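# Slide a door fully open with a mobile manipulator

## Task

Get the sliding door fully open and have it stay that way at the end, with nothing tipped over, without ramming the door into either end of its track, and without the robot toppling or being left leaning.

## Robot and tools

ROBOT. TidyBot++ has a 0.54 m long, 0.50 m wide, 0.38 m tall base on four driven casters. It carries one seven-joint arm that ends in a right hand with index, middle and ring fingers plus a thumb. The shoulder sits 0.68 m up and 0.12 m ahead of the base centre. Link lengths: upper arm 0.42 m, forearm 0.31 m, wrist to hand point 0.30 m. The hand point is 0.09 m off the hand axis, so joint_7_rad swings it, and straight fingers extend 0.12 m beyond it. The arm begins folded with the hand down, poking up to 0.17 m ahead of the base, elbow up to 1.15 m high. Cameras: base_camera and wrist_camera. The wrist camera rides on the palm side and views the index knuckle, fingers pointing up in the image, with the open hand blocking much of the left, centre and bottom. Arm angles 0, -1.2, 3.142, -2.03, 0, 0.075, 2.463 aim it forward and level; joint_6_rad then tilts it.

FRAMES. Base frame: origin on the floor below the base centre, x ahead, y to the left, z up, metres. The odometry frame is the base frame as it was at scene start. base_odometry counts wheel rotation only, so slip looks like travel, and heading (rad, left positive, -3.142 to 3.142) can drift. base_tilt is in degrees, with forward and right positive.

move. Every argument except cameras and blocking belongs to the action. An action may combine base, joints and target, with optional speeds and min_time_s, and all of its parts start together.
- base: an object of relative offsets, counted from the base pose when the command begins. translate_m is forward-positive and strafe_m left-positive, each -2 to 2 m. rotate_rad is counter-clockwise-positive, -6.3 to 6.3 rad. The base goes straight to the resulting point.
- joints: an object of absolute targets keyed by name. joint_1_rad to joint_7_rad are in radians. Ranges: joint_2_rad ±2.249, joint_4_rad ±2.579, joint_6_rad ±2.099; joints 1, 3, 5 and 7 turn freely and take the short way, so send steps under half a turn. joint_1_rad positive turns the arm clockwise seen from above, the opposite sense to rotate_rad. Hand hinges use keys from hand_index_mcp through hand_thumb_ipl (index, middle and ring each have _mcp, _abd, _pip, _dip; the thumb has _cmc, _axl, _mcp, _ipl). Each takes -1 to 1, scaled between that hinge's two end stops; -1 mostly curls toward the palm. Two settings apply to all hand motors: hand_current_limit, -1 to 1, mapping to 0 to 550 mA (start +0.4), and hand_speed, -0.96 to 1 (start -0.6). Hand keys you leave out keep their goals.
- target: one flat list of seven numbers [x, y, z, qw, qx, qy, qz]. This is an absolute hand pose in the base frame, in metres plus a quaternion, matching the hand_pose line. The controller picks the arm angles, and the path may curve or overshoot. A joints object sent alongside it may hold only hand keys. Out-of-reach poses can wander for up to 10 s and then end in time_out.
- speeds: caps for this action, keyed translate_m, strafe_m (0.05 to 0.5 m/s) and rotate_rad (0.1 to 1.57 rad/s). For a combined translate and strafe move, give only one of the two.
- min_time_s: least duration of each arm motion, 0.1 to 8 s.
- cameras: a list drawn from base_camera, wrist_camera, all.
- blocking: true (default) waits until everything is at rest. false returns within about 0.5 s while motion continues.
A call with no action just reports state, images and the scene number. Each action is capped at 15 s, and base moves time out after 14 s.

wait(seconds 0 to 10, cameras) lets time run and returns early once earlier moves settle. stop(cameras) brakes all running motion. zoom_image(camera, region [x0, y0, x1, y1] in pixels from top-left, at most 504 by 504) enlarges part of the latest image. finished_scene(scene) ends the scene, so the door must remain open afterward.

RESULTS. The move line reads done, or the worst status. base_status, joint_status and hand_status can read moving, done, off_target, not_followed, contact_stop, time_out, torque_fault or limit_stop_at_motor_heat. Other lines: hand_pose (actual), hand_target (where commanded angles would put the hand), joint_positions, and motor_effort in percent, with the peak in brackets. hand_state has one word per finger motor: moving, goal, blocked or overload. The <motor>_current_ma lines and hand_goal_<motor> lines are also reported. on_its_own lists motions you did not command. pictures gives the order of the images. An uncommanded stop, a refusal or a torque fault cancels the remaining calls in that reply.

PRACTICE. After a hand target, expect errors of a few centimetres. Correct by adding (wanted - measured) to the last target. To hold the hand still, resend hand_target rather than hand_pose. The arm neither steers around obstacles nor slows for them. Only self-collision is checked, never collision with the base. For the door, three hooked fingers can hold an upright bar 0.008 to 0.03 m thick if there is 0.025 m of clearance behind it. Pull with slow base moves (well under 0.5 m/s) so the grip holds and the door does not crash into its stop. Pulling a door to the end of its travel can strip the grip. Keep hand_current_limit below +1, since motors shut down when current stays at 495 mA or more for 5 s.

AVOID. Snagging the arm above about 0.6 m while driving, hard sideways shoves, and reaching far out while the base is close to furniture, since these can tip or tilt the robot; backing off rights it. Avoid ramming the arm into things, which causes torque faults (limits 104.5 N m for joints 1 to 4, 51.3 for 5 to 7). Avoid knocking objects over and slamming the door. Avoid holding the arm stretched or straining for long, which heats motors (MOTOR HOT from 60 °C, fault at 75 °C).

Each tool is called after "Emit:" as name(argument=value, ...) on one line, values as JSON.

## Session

Emit:
move(joints={"joint_1_rad": 0, "joint_2_rad": -1.2, "joint_3_rad": 3.142, "joint_4_rad": -2.03, "joint_5_rad": 0, "joint_6_rad": 0.075, "joint_7_rad": 2.463}, min_time_s=2, cameras=["all"])

Emit:
move(joints={"joint_1_rad": -0.7}, cameras=["wrist_camera"])

Emit:
move(joints={"joint_1_rad": 0.7}, cameras=["wrist_camera"])

Scene clock: 2.57 s.
move: done
base_odometry: x=+0.000 y=+0.000 heading=+0.000
base_tilt: forward=+0.2 right=+0.5
base_status: not commanded
joint_positions: joint_1_rad=+0.007 joint_2_rad=-1.188 joint_3_rad=+3.167 joint_4_rad=-2.050 joint_5_rad=+0.013 joint_6_rad=+0.017 joint_7_rad=+2.502 hand_index_mcp=+0.759 hand_index_abd=+0.000 hand_index_pip=+0.577 hand_index_dip=+0.696 hand_middle_mcp=+0.759 hand_middle_abd=+0.000 hand_middle_pip=+0.577 hand_middle_dip=+0.696 hand_ring_mcp=+0.761 hand_ring_abd=+0.000 hand_ring_pip=+0.577 hand_ring_dip=+0.696 hand_thumb_cmc=+0.720 hand_thumb_axl=+0.677 hand_thumb_mcp=+0.227 hand_thumb_ipl=+0.168 hand_current_limit=+0.400 hand_speed=-0.600
joint_status: all done
hand_state: goal,goal,goal,goal,goal,goal,goal,goal,goal,goal,goal,goal,goal,goal,goal,goal
index_mcp_current_ma: 12
index_abd_current_ma: 0
index_pip_current_ma: 1
index_dip_current_ma: 0
middle_mcp_current_ma: 11
middle_abd_current_ma: 0
middle_pip_current_ma: 1
middle_dip_current_ma: 0
ring_mcp_current_ma: 16
ring_abd_current_ma: 0
ring_pip_current_ma: 1
ring_dip_current_ma: 0
thumb_cmc_current_ma: 13
thumb_axl_current_ma: -1
thumb_mcp_current_ma: 2
thumb_ipl_current_ma: 0
hand_goal_index_mcp: 0.754
hand_goal_index_abd: 0.000
hand_goal_index_pip: 0.576
hand_goal_index_dip: 0.696
hand_goal_middle_mcp: 0.754
hand_goal_middle_abd: 0.000
hand_goal_middle_pip: 0.576
hand_goal_middle_dip: 0.696
hand_goal_ring_mcp: 0.754
hand_goal_ring_abd: 0.000
hand_goal_ring_pip: 0.576
hand_goal_ring_dip: 0.696
hand_goal_thumb_cmc: 0.714
hand_goal_thumb_axl: 0.678
hand_goal_thumb_mcp: 0.226
hand_goal_thumb_ipl: 0.168
motor_effort: joint_1_rad=+1(2) joint_2_rad=+15(18) joint_3_rad=+1(1) joint_4_rad=+14(19) joint_5_rad=+0(2) joint_6_rad=+7(9) joint_7_rad=+0(1)
hand_pose: x=+0.1547 y=-0.0817 z=+1.2839 quat_wxyz=(-0.417, -0.371, -0.174, -0.811) (m; base frame)
hand_target: x=+0.1276 y=-0.0699 z=+1.3015 quat_wxyz=(-0.401, -0.333, -0.159, -0.839) (m; base frame)
hand_status: not commanded
pictures: base_camera, wrist_camera
Images, in order (width x height): base_camera 644x364, wrist_camera 504x504.

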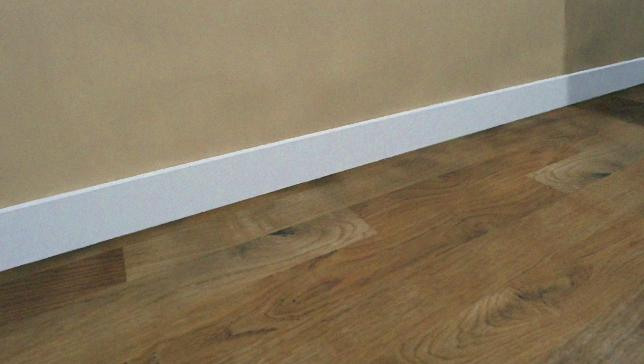

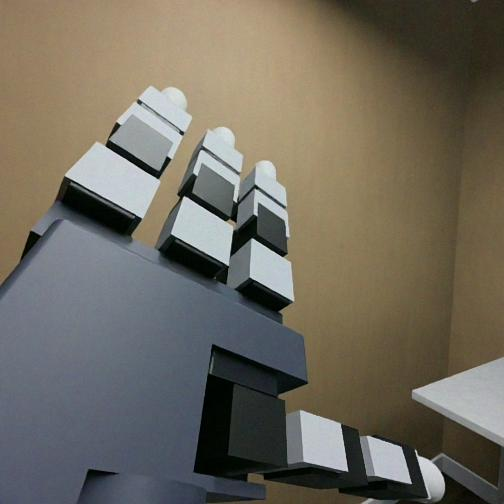

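Scene clock: 4.53 s.
move: done
base_odometry: x=+0.000 y=+0.000 heading=+0.000
base_tilt: forward=+0.2 right=+0.5
base_status: not commanded
joint_positions: joint_1_rad=-0.677 joint_2_rad=-1.188 joint_3_rad=+3.166 joint_4_rad=-2.050 joint_5_rad=+0.013 joint_6_rad=+0.017 joint_7_rad=+2.500 hand_index_mcp=+0.759 hand_index_abd=+0.000 hand_index_pip=+0.577 hand_index_dip=+0.696 hand_middle_mcp=+0.759 hand_middle_abd=+0.000 hand_middle_pip=+0.577 hand_middle_dip=+0.696 hand_ring_mcp=+0.761 hand_ring_abd=+0.000 hand_ring_pip=+0.577 hand_ring_dip=+0.696 hand_thumb_cmc=+0.720 hand_thumb_axl=+0.677 hand_thumb_mcp=+0.227 hand_thumb_ipl=+0.168 hand_current_limit=+0.400 hand_speed=-0.600
joint_status: all done
hand_state: goal,goal,goal,goal,goal,goal,goal,goal,goal,goal,goal,goal,goal,goal,goal,goal
index_mcp_current_ma: 12
index_abd_current_ma: 0
index_pip_current_ma: 1
index_dip_current_ma: 0
middle_mcp_current_ma: 11
middle_abd_current_ma: 0
middle_pip_current_ma: 1
middle_dip_current_ma: 0
ring_mcp_current_ma: 16
ring_abd_current_ma: 0
ring_pip_current_ma: 1
ring_dip_current_ma: 0
thumb_cmc_current_ma: 13
thumb_axl_current_ma: -1
thumb_mcp_current_ma: 2
thumb_ipl_current_ma: 0
hand_goal_index_mcp: 0.754
hand_goal_index_abd: 0.000
hand_goal_index_pip: 0.576
hand_goal_index_dip: 0.696
hand_goal_middle_mcp: 0.754
hand_goal_middle_abd: 0.000
hand_goal_middle_pip: 0.576
hand_goal_middle_dip: 0.696
hand_goal_ring_mcp: 0.754
hand_goal_ring_abd: 0.000
hand_goal_ring_pip: 0.576
hand_goal_ring_dip: 0.696
hand_goal_thumb_cmc: 0.714
hand_goal_thumb_axl: 0.678
hand_goal_thumb_mcp: 0.226
hand_goal_thumb_ipl: 0.168
motor_effort: joint_1_rad=+0(2) joint_2_rad=+15(15) joint_3_rad=+0(1) joint_4_rad=+14(14) joint_5_rad=+0(1) joint_6_rad=+6(8) joint_7_rad=+1(1)
hand_pose: x=+0.1980 y=-0.0404 z=+1.2839 quat_wxyz=(-0.120, -0.291, -0.288, -0.904) (m; base frame)
hand_target: x=+0.1706 y=-0.0479 z=+1.3015 quat_wxyz=(-0.089, -0.258, -0.263, -0.925) (m; base frame)
hand_status: not commanded
pictures: wrist_camera
Images, in order (width x height): wrist_camera 504x504.

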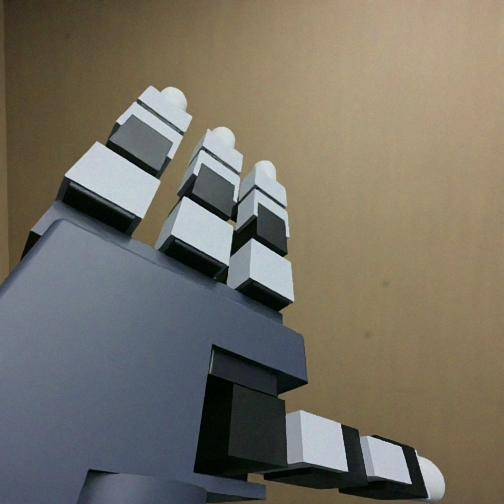

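Scene clock: 7.20 s.
move: done
base_odometry: x=+0.000 y=+0.000 heading=+0.000
base_tilt: forward=+0.2 right=+0.5
base_status: not commanded
joint_positions: joint_1_rad=+0.677 joint_2_rad=-1.188 joint_3_rad=+3.166 joint_4_rad=-2.050 joint_5_rad=+0.013 joint_6_rad=+0.017 joint_7_rad=+2.500 hand_index_mcp=+0.759 hand_index_abd=+0.000 hand_index_pip=+0.577 hand_index_dip=+0.696 hand_middle_mcp=+0.759 hand_middle_abd=+0.000 hand_middle_pip=+0.577 hand_middle_dip=+0.696 hand_ring_mcp=+0.761 hand_ring_abd=+0.000 hand_ring_pip=+0.577 hand_ring_dip=+0.696 hand_thumb_cmc=+0.720 hand_thumb_axl=+0.677 hand_thumb_mcp=+0.227 hand_thumb_ipl=+0.168 hand_current_limit=+0.400 hand_speed=-0.600
joint_status: all done
hand_state: goal,goal,goal,goal,goal,goal,goal,goal,goal,goal,goal,goal,goal,goal,goal,goal
index_mcp_current_ma: 12
index_abd_current_ma: 0
index_pip_current_ma: 1
index_dip_current_ma: 0
middle_mcp_current_ma: 11
middle_abd_current_ma: 0
middle_pip_current_ma: 1
middle_dip_current_ma: 0
ring_mcp_current_ma: 16
ring_abd_current_ma: 0
ring_pip_current_ma: 1
ring_dip_current_ma: 0
thumb_cmc_current_ma: 13
thumb_axl_current_ma: -1
thumb_mcp_current_ma: 2
thumb_ipl_current_ma: 0
hand_goal_index_mcp: 0.754
hand_goal_index_abd: 0.000
hand_goal_index_pip: 0.576
hand_goal_index_dip: 0.696
hand_goal_middle_mcp: 0.754
hand_goal_middle_abd: 0.000
hand_goal_middle_pip: 0.576
hand_goal_middle_dip: 0.696
hand_goal_ring_mcp: 0.754
hand_goal_ring_abd: 0.000
hand_goal_ring_pip: 0.576
hand_goal_ring_dip: 0.696
hand_goal_thumb_cmc: 0.714
hand_goal_thumb_axl: 0.678
hand_goal_thumb_mcp: 0.226
hand_goal_thumb_ipl: 0.168
motor_effort: joint_1_rad=+1(2) joint_2_rad=+15(15) joint_3_rad=+0(1) joint_4_rad=+14(14) joint_5_rad=+0(1) joint_6_rad=+7(8) joint_7_rad=+0(1)
hand_pose: x=+0.0968 y=-0.0856 z=+1.2839 quat_wxyz=(-0.660, -0.408, -0.043, -0.629) (m; base frame)
hand_target: x=+0.0805 y=-0.0590 z=+1.3015 quat_wxyz=(-0.664, -0.367, -0.035, -0.650) (m; base frame)
hand_status: not commanded
pictures: wrist_camera
Images, in order (width x height): wrist_camera 504x504.

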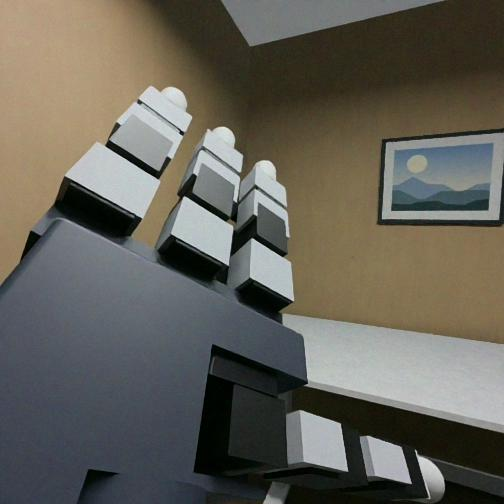

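Emit:
move(joints={"joint_1_rad": -1.6}, cameras=["wrist_camera"])

Emit:
move(joints={"joint_1_rad": -2.5}, cameras=["wrist_camera"])

Emit:
move(joints={"joint_1_rad": 2.8}, cameras=["wrist_camera"])

Scene clock: 12.70 s.
move: done
base_odometry: x=+0.000 y=+0.000 heading=+0.000
base_tilt: forward=+0.2 right=+0.5
base_status: not commanded
joint_positions: joint_1_rad=-1.577 joint_2_rad=-1.188 joint_3_rad=+3.166 joint_4_rad=-2.050 joint_5_rad=+0.013 joint_6_rad=+0.017 joint_7_rad=+2.500 hand_index_mcp=+0.759 hand_index_abd=+0.000 hand_index_pip=+0.577 hand_index_dip=+0.696 hand_middle_mcp=+0.759 hand_middle_abd=+0.000 hand_middle_pip=+0.577 hand_middle_dip=+0.696 hand_ring_mcp=+0.761 hand_ring_abd=+0.000 hand_ring_pip=+0.577 hand_ring_dip=+0.696 hand_thumb_cmc=+0.720 hand_thumb_axl=+0.677 hand_thumb_mcp=+0.227 hand_thumb_ipl=+0.168 hand_current_limit=+0.400 hand_speed=-0.600
joint_status: all done
hand_state: goal,goal,goal,goal,goal,goal,goal,goal,goal,goal,goal,goal,goal,goal,goal,goal
index_mcp_current_ma: 12
index_abd_current_ma: 0
index_pip_current_ma: 1
index_dip_current_ma: 0
middle_mcp_current_ma: 11
middle_abd_current_ma: 0
middle_pip_current_ma: 1
middle_dip_current_ma: 0
ring_mcp_current_ma: 16
ring_abd_current_ma: 0
ring_pip_current_ma: 1
ring_dip_current_ma: 0
thumb_cmc_current_ma: 13
thumb_axl_current_ma: -1
thumb_mcp_current_ma: 2
thumb_ipl_current_ma: 0
hand_goal_index_mcp: 0.754
hand_goal_index_abd: 0.000
hand_goal_index_pip: 0.576
hand_goal_index_dip: 0.696
hand_goal_middle_mcp: 0.754
hand_goal_middle_abd: 0.000
hand_goal_middle_pip: 0.576
hand_goal_middle_dip: 0.696
hand_goal_ring_mcp: 0.754
hand_goal_ring_abd: 0.000
hand_goal_ring_pip: 0.576
hand_goal_ring_dip: 0.696
hand_goal_thumb_cmc: 0.714
hand_goal_thumb_axl: 0.678
hand_goal_thumb_mcp: 0.226
hand_goal_thumb_ipl: 0.168
motor_effort: joint_1_rad=+1(2) joint_2_rad=+15(15) joint_3_rad=+0(1) joint_4_rad=+14(14) joint_5_rad=+0(1) joint_6_rad=+6(7) joint_7_rad=+0(1)
hand_pose: x=+0.1994 y=+0.0368 z=+1.2839 quat_wxyz=(+0.285, -0.137, -0.387, -0.866) (m; base frame)
hand_target: x=+0.1886 y=+0.0106 z=+1.3015 quat_wxyz=(+0.322, -0.118, -0.349, -0.872) (m; base frame)
hand_status: not commanded
pictures: wrist_camera
Images, in order (width x height): wrist_camera 504x504.

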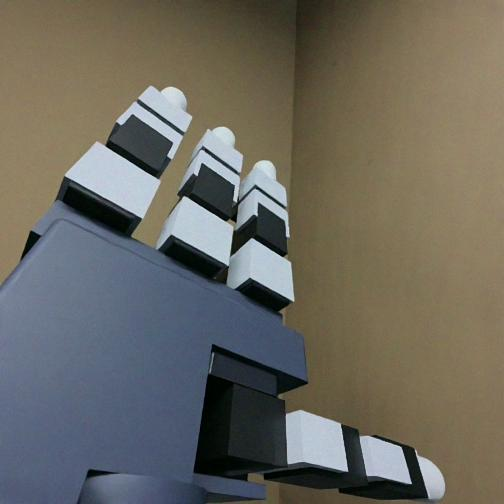

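Scene clock: 14.90 s.
move: done
base_odometry: x=+0.000 y=+0.000 heading=+0.000
base_tilt: forward=+0.2 right=+0.5
base_status: not commanded
joint_positions: joint_1_rad=-2.477 joint_2_rad=-1.188 joint_3_rad=+3.165 joint_4_rad=-2.050 joint_5_rad=+0.013 joint_6_rad=+0.017 joint_7_rad=+2.500 hand_index_mcp=+0.759 hand_index_abd=+0.000 hand_index_pip=+0.577 hand_index_dip=+0.696 hand_middle_mcp=+0.759 hand_middle_abd=+0.000 hand_middle_pip=+0.577 hand_middle_dip=+0.696 hand_ring_mcp=+0.761 hand_ring_abd=+0.000 hand_ring_pip=+0.577 hand_ring_dip=+0.696 hand_thumb_cmc=+0.720 hand_thumb_axl=+0.677 hand_thumb_mcp=+0.227 hand_thumb_ipl=+0.168 hand_current_limit=+0.400 hand_speed=-0.600
joint_status: all done
hand_state: goal,goal,goal,goal,goal,goal,goal,goal,goal,goal,goal,goal,goal,goal,goal,goal
index_mcp_current_ma: 12
index_abd_current_ma: 0
index_pip_current_ma: 1
index_dip_current_ma: 0
middle_mcp_current_ma: 11
middle_abd_current_ma: 0
middle_pip_current_ma: 1
middle_dip_current_ma: 0
ring_mcp_current_ma: 16
ring_abd_current_ma: 0
ring_pip_current_ma: 1
ring_dip_current_ma: 0
thumb_cmc_current_ma: 13
thumb_axl_current_ma: -1
thumb_mcp_current_ma: 2
thumb_ipl_current_ma: 0
hand_goal_index_mcp: 0.754
hand_goal_index_abd: 0.000
hand_goal_index_pip: 0.576
hand_goal_index_dip: 0.696
hand_goal_middle_mcp: 0.754
hand_goal_middle_abd: 0.000
hand_goal_middle_pip: 0.576
hand_goal_middle_dip: 0.696
hand_goal_ring_mcp: 0.754
hand_goal_ring_abd: 0.000
hand_goal_ring_pip: 0.576
hand_goal_ring_dip: 0.696
hand_goal_thumb_cmc: 0.714
hand_goal_thumb_axl: 0.678
hand_goal_thumb_mcp: 0.226
hand_goal_thumb_ipl: 0.168
motor_effort: joint_1_rad=+1(2) joint_2_rad=+15(15) joint_3_rad=+0(1) joint_4_rad=+14(14) joint_5_rad=+0(1) joint_6_rad=+6(8) joint_7_rad=+0(1)
hand_pose: x=+0.1401 y=+0.0858 z=+1.2839 quat_wxyz=(+0.633, +0.045, -0.408, -0.656) (m; base frame)
hand_target: x=+0.1540 y=+0.0611 z=+1.3015 quat_wxyz=(+0.669, +0.046, -0.366, -0.645) (m; base frame)
hand_status: not commanded
pictures: wrist_camera
Images, in order (width x height): wrist_camera 504x504.

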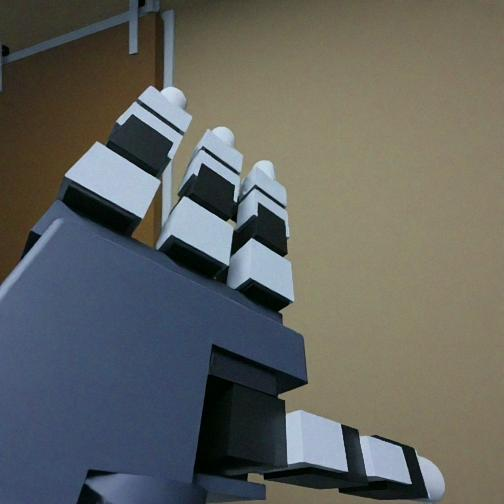

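Scene clock: 17.17 s.
move: done
base_odometry: x=+0.000 y=+0.000 heading=+0.000
base_tilt: forward=+0.2 right=+0.5
base_status: not commanded
joint_positions: joint_1_rad=-3.460 joint_2_rad=-1.188 joint_3_rad=+3.165 joint_4_rad=-2.050 joint_5_rad=+0.013 joint_6_rad=+0.017 joint_7_rad=+2.500 hand_index_mcp=+0.759 hand_index_abd=+0.000 hand_index_pip=+0.577 hand_index_dip=+0.696 hand_middle_mcp=+0.759 hand_middle_abd=+0.000 hand_middle_pip=+0.577 hand_middle_dip=+0.696 hand_ring_mcp=+0.761 hand_ring_abd=+0.000 hand_ring_pip=+0.577 hand_ring_dip=+0.696 hand_thumb_cmc=+0.720 hand_thumb_axl=+0.677 hand_thumb_mcp=+0.227 hand_thumb_ipl=+0.168 hand_current_limit=+0.400 hand_speed=-0.600
joint_status: all done
hand_state: goal,goal,goal,goal,goal,goal,goal,goal,goal,goal,goal,goal,goal,goal,goal,goal
index_mcp_current_ma: 12
index_abd_current_ma: 0
index_pip_current_ma: 1
index_dip_current_ma: 0
middle_mcp_current_ma: 11
middle_abd_current_ma: 0
middle_pip_current_ma: 1
middle_dip_current_ma: 0
ring_mcp_current_ma: 16
ring_abd_current_ma: 0
ring_pip_current_ma: 1
ring_dip_current_ma: 0
thumb_cmc_current_ma: 13
thumb_axl_current_ma: -1
thumb_mcp_current_ma: 2
thumb_ipl_current_ma: 0
hand_goal_index_mcp: 0.754
hand_goal_index_abd: 0.000
hand_goal_index_pip: 0.576
hand_goal_index_dip: 0.696
hand_goal_middle_mcp: 0.754
hand_goal_middle_abd: 0.000
hand_goal_middle_pip: 0.576
hand_goal_middle_dip: 0.696
hand_goal_ring_mcp: 0.754
hand_goal_ring_abd: 0.000
hand_goal_ring_pip: 0.576
hand_goal_ring_dip: 0.696
hand_goal_thumb_cmc: 0.714
hand_goal_thumb_axl: 0.678
hand_goal_thumb_mcp: 0.226
hand_goal_thumb_ipl: 0.168
motor_effort: joint_1_rad=+1(2) joint_2_rad=+15(15) joint_3_rad=+0(1) joint_4_rad=+14(14) joint_5_rad=+0(1) joint_6_rad=+7(8) joint_7_rad=+0(1)
hand_pose: x=+0.0593 y=+0.0652 z=+1.2839 quat_wxyz=(+0.868, +0.232, -0.338, -0.280) (m; base frame)
hand_target: x=+0.0875 y=+0.0630 z=+1.3015 quat_wxyz=(+0.895, +0.213, -0.301, -0.253) (m; base frame)
hand_status: not commanded
pictures: wrist_camera
Images, in order (width x height): wrist_camera 504x504.

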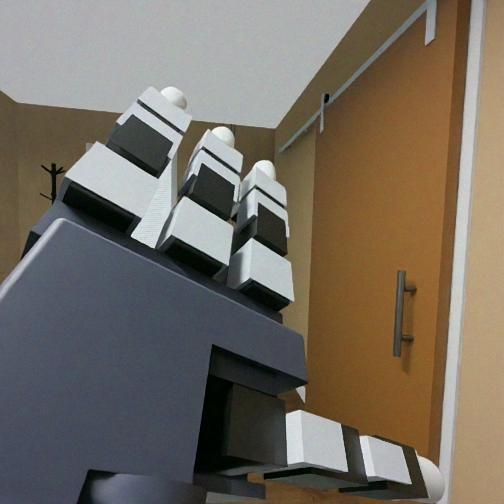

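Emit:
move(base={"rotate_rad": 2.17}, joints={"joint_1_rad": 0, "joint_6_rad": -0.1}, cameras=["all"])

Scene clock: 29.50 s.
move: done
base_odometry: x=+0.000 y=+0.000 heading=+2.170
base_tilt: forward=+0.2 right=+0.5
base_status: done
joint_positions: joint_1_rad=-6.260 joint_2_rad=-1.192 joint_3_rad=+3.161 joint_4_rad=-2.050 joint_5_rad=+0.013 joint_6_rad=-0.033 joint_7_rad=+2.500 hand_index_mcp=+0.759 hand_index_abd=+0.000 hand_index_pip=+0.577 hand_index_dip=+0.696 hand_middle_mcp=+0.759 hand_middle_abd=+0.000 hand_middle_pip=+0.577 hand_middle_dip=+0.696 hand_ring_mcp=+0.761 hand_ring_abd=+0.000 hand_ring_pip=+0.577 hand_ring_dip=+0.696 hand_thumb_cmc=+0.720 hand_thumb_axl=+0.677 hand_thumb_mcp=+0.227 hand_thumb_ipl=+0.168 hand_current_limit=+0.400 hand_speed=-0.600
joint_status: all done
hand_state: goal,goal,goal,goal,goal,goal,goal,goal,goal,goal,goal,goal,goal,goal,goal,goal
index_mcp_current_ma: 12
index_abd_current_ma: 0
index_pip_current_ma: 1
index_dip_current_ma: 0
middle_mcp_current_ma: 11
middle_abd_current_ma: 0
middle_pip_current_ma: 1
middle_dip_current_ma: 0
ring_mcp_current_ma: 16
ring_abd_current_ma: 0
ring_pip_current_ma: 1
ring_dip_current_ma: 0
thumb_cmc_current_ma: 13
thumb_axl_current_ma: -1
thumb_mcp_current_ma: 2
thumb_ipl_current_ma: 0
hand_goal_index_mcp: 0.754
hand_goal_index_abd: 0.000
hand_goal_index_pip: 0.576
hand_goal_index_dip: 0.696
hand_goal_middle_mcp: 0.754
hand_goal_middle_abd: 0.000
hand_goal_middle_pip: 0.576
hand_goal_middle_dip: 0.696
hand_goal_ring_mcp: 0.754
hand_goal_ring_abd: 0.000
hand_goal_ring_pip: 0.576
hand_goal_ring_dip: 0.696
hand_goal_thumb_cmc: 0.714
hand_goal_thumb_axl: 0.678
hand_goal_thumb_mcp: 0.226
hand_goal_thumb_ipl: 0.168
motor_effort: joint_1_rad=+1(2) joint_2_rad=+15(18) joint_3_rad=+0(1) joint_4_rad=+14(14) joint_5_rad=+1(1) joint_6_rad=+6(8) joint_7_rad=+1(1)
hand_pose: x=+0.1633 y=-0.0793 z=+1.2746 quat_wxyz=(+0.419, +0.391, +0.182, +0.799) (m; base frame)
hand_target: x=+0.1694 y=-0.0699 z=+1.2683 quat_wxyz=(+0.386, +0.405, +0.193, +0.806) (m; base frame)
hand_status: not commanded
pictures: base_camera, wrist_camera
Images, in order (width x height): base_camera 644x364, wrist_camera 504x504.

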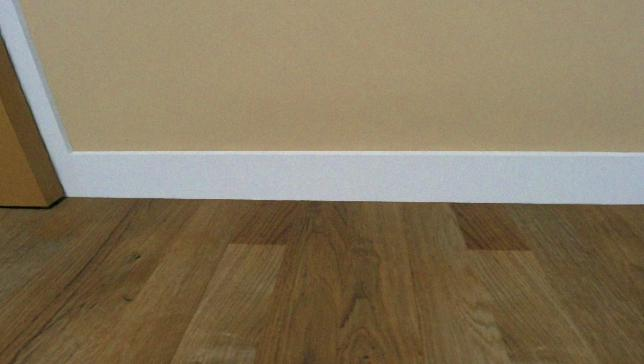

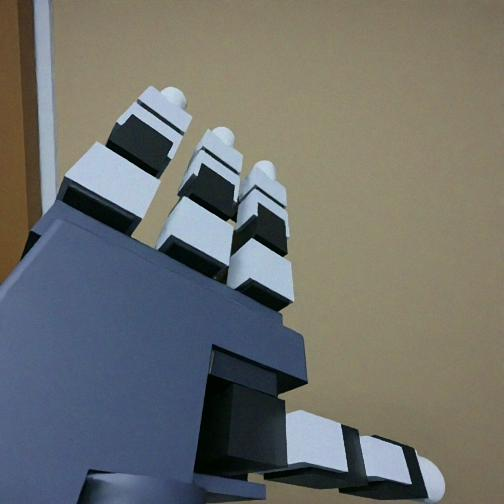

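Emit:
move(base={"rotate_rad": -0.128})

Emit:
move(base={"strafe_m": 0.45}, cameras=["all"])

Scene clock: 44.00 s.
move: done
base_odometry: x=+0.000 y=+0.000 heading=+2.042
base_tilt: forward=+0.2 right=+0.5
base_status: done
joint_positions: joint_1_rad=-6.262 joint_2_rad=-1.192 joint_3_rad=+3.161 joint_4_rad=-2.050 joint_5_rad=+0.013 joint_6_rad=-0.033 joint_7_rad=+2.500 hand_index_mcp=+0.759 hand_index_abd=+0.000 hand_index_pip=+0.577 hand_index_dip=+0.696 hand_middle_mcp=+0.759 hand_middle_abd=+0.000 hand_middle_pip=+0.577 hand_middle_dip=+0.696 hand_ring_mcp=+0.761 hand_ring_abd=+0.000 hand_ring_pip=+0.577 hand_ring_dip=+0.696 hand_thumb_cmc=+0.720 hand_thumb_axl=+0.677 hand_thumb_mcp=+0.227 hand_thumb_ipl=+0.168 hand_current_limit=+0.400 hand_speed=-0.600
joint_status: not commanded
hand_state: goal,goal,goal,goal,goal,goal,goal,goal,goal,goal,goal,goal,goal,goal,goal,goal
index_mcp_current_ma: 12
index_abd_current_ma: 0
index_pip_current_ma: 1
index_dip_current_ma: 0
middle_mcp_current_ma: 11
middle_abd_current_ma: 0
middle_pip_current_ma: 1
middle_dip_current_ma: 0
ring_mcp_current_ma: 16
ring_abd_current_ma: 0
ring_pip_current_ma: 1
ring_dip_current_ma: 0
thumb_cmc_current_ma: 13
thumb_axl_current_ma: -1
thumb_mcp_current_ma: 2
thumb_ipl_current_ma: 0
hand_goal_index_mcp: 0.754
hand_goal_index_abd: 0.000
hand_goal_index_pip: 0.576
hand_goal_index_dip: 0.696
hand_goal_middle_mcp: 0.754
hand_goal_middle_abd: 0.000
hand_goal_middle_pip: 0.576
hand_goal_middle_dip: 0.696
hand_goal_ring_mcp: 0.754
hand_goal_ring_abd: 0.000
hand_goal_ring_pip: 0.576
hand_goal_ring_dip: 0.696
hand_goal_thumb_cmc: 0.714
hand_goal_thumb_axl: 0.678
hand_goal_thumb_mcp: 0.226
hand_goal_thumb_ipl: 0.168
motor_effort: joint_1_rad=+1(1) joint_2_rad=+15(15) joint_3_rad=+0(1) joint_4_rad=+14(14) joint_5_rad=+0(1) joint_6_rad=+7(8) joint_7_rad=+0(1)
hand_pose: x=+0.1636 y=-0.0791 z=+1.2745 quat_wxyz=(+0.418, +0.391, +0.183, +0.800) (m; base frame)
hand_target: x=+0.1694 y=-0.0699 z=+1.2683 quat_wxyz=(+0.386, +0.405, +0.193, +0.806) (m; base frame)
hand_status: not commanded
pictures: none

Scene clock: 46.17 s.
move: done
base_odometry: x=-0.401 y=-0.204 heading=+2.043
base_tilt: forward=+0.2 right=+0.4
base_status: done
joint_positions: joint_1_rad=-6.268 joint_2_rad=-1.192 joint_3_rad=+3.153 joint_4_rad=-2.050 joint_5_rad=+0.013 joint_6_rad=-0.034 joint_7_rad=+2.500 hand_index_mcp=+0.759 hand_index_abd=+0.000 hand_index_pip=+0.577 hand_index_dip=+0.696 hand_middle_mcp=+0.759 hand_middle_abd=+0.000 hand_middle_pip=+0.577 hand_middle_dip=+0.696 hand_ring_mcp=+0.761 hand_ring_abd=+0.000 hand_ring_pip=+0.577 hand_ring_dip=+0.696 hand_thumb_cmc=+0.720 hand_thumb_axl=+0.677 hand_thumb_mcp=+0.227 hand_thumb_ipl=+0.168 hand_current_limit=+0.400 hand_speed=-0.600
joint_status: not commanded
hand_state: goal,goal,goal,goal,goal,goal,goal,goal,goal,goal,goal,goal,goal,goal,goal,goal
index_mcp_current_ma: 12
index_abd_current_ma: 0
index_pip_current_ma: 1
index_dip_current_ma: 0
middle_mcp_current_ma: 12
middle_abd_current_ma: 0
middle_pip_current_ma: 1
middle_dip_current_ma: 0
ring_mcp_current_ma: 16
ring_abd_current_ma: 0
ring_pip_current_ma: 1
ring_dip_current_ma: 0
thumb_cmc_current_ma: 13
thumb_axl_current_ma: -1
thumb_mcp_current_ma: 2
thumb_ipl_current_ma: 0
hand_goal_index_mcp: 0.754
hand_goal_index_abd: 0.000
hand_goal_index_pip: 0.576
hand_goal_index_dip: 0.696
hand_goal_middle_mcp: 0.754
hand_goal_middle_abd: 0.000
hand_goal_middle_pip: 0.576
hand_goal_middle_dip: 0.696
hand_goal_ring_mcp: 0.754
hand_goal_ring_abd: 0.000
hand_goal_ring_pip: 0.576
hand_goal_ring_dip: 0.696
hand_goal_thumb_cmc: 0.714
hand_goal_thumb_axl: 0.678
hand_goal_thumb_mcp: 0.226
hand_goal_thumb_ipl: 0.168
motor_effort: joint_1_rad=+1(3) joint_2_rad=+15(15) joint_3_rad=+0(3) joint_4_rad=+14(14) joint_5_rad=+0(1) joint_6_rad=+7(8) joint_7_rad=+0(1)
hand_pose: x=+0.1644 y=-0.0745 z=+1.2749 quat_wxyz=(+0.416, +0.388, +0.187, +0.801) (m; base frame)
hand_target: x=+0.1694 y=-0.0699 z=+1.2683 quat_wxyz=(+0.386, +0.405, +0.193, +0.806) (m; base frame)
hand_status: not commanded
pictures: base_camera, wrist_camera
Images, in order (width x height): base_camera 644x364, wrist_camera 504x504.

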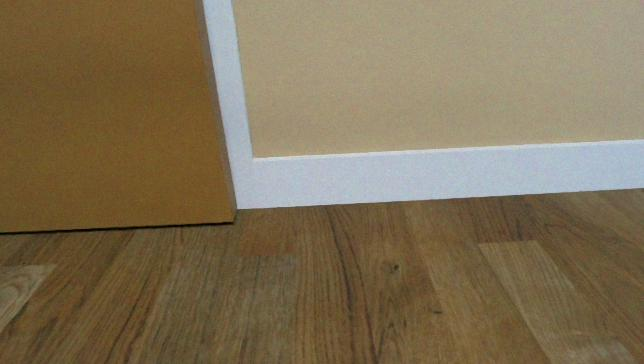

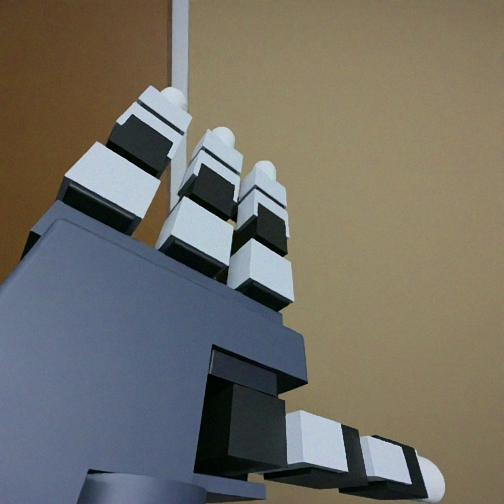

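Emit:
move(base={"rotate_rad": 1.571}, speeds={"rotate_rad": 1.0}, joints={"joint_1_rad": 0.9, "joint_6_rad": 0.0}, cameras=["all"])

Scene clock: 55.97 s.
move: done
base_odometry: x=-0.401 y=-0.204 heading=-2.670
base_tilt: forward=+0.2 right=+0.4
base_status: done
joint_positions: joint_1_rad=-5.408 joint_2_rad=-1.192 joint_3_rad=+3.153 joint_4_rad=-2.050 joint_5_rad=+0.013 joint_6_rad=-0.033 joint_7_rad=+2.500 hand_index_mcp=+0.759 hand_index_abd=+0.000 hand_index_pip=+0.577 hand_index_dip=+0.696 hand_middle_mcp=+0.759 hand_middle_abd=+0.000 hand_middle_pip=+0.577 hand_middle_dip=+0.696 hand_ring_mcp=+0.761 hand_ring_abd=+0.000 hand_ring_pip=+0.577 hand_ring_dip=+0.696 hand_thumb_cmc=+0.720 hand_thumb_axl=+0.677 hand_thumb_mcp=+0.227 hand_thumb_ipl=+0.168 hand_current_limit=+0.400 hand_speed=-0.600
joint_status: all done
hand_state: goal,goal,goal,goal,goal,goal,goal,goal,goal,goal,goal,goal,goal,goal,goal,goal
index_mcp_current_ma: 12
index_abd_current_ma: 0
index_pip_current_ma: 1
index_dip_current_ma: 0
middle_mcp_current_ma: 12
middle_abd_current_ma: 0
middle_pip_current_ma: 1
middle_dip_current_ma: 0
ring_mcp_current_ma: 16
ring_abd_current_ma: 0
ring_pip_current_ma: 1
ring_dip_current_ma: 0
thumb_cmc_current_ma: 13
thumb_axl_current_ma: -1
thumb_mcp_current_ma: 2
thumb_ipl_current_ma: 0
hand_goal_index_mcp: 0.754
hand_goal_index_abd: 0.000
hand_goal_index_pip: 0.576
hand_goal_index_dip: 0.696
hand_goal_middle_mcp: 0.754
hand_goal_middle_abd: 0.000
hand_goal_middle_pip: 0.576
hand_goal_middle_dip: 0.696
hand_goal_ring_mcp: 0.754
hand_goal_ring_abd: 0.000
hand_goal_ring_pip: 0.576
hand_goal_ring_dip: 0.696
hand_goal_thumb_cmc: 0.714
hand_goal_thumb_axl: 0.678
hand_goal_thumb_mcp: 0.226
hand_goal_thumb_ipl: 0.168
motor_effort: joint_1_rad=+1(2) joint_2_rad=+15(15) joint_3_rad=+0(1) joint_4_rad=+14(14) joint_5_rad=+0(1) joint_6_rad=+6(8) joint_7_rad=+1(1)
hand_pose: x=+0.0921 y=-0.0830 z=+1.2749 quat_wxyz=(+0.712, +0.431, +0.008, +0.555) (m; base frame)
hand_target: x=+0.0812 y=-0.0648 z=+1.2882 quat_wxyz=(+0.715, +0.403, -0.002, +0.572) (m; base frame)
hand_status: not commanded
pictures: base_camera, wrist_camera
Images, in order (width x height): base_camera 644x364, wrist_camera 504x504.

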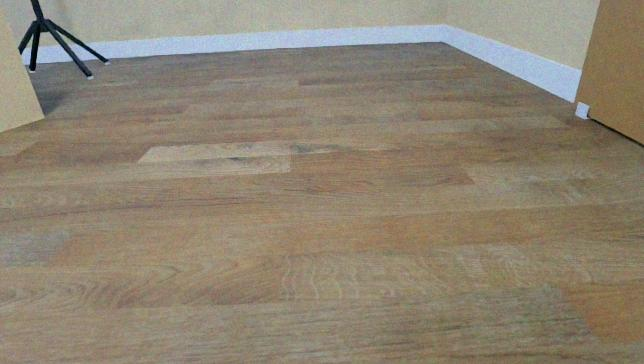

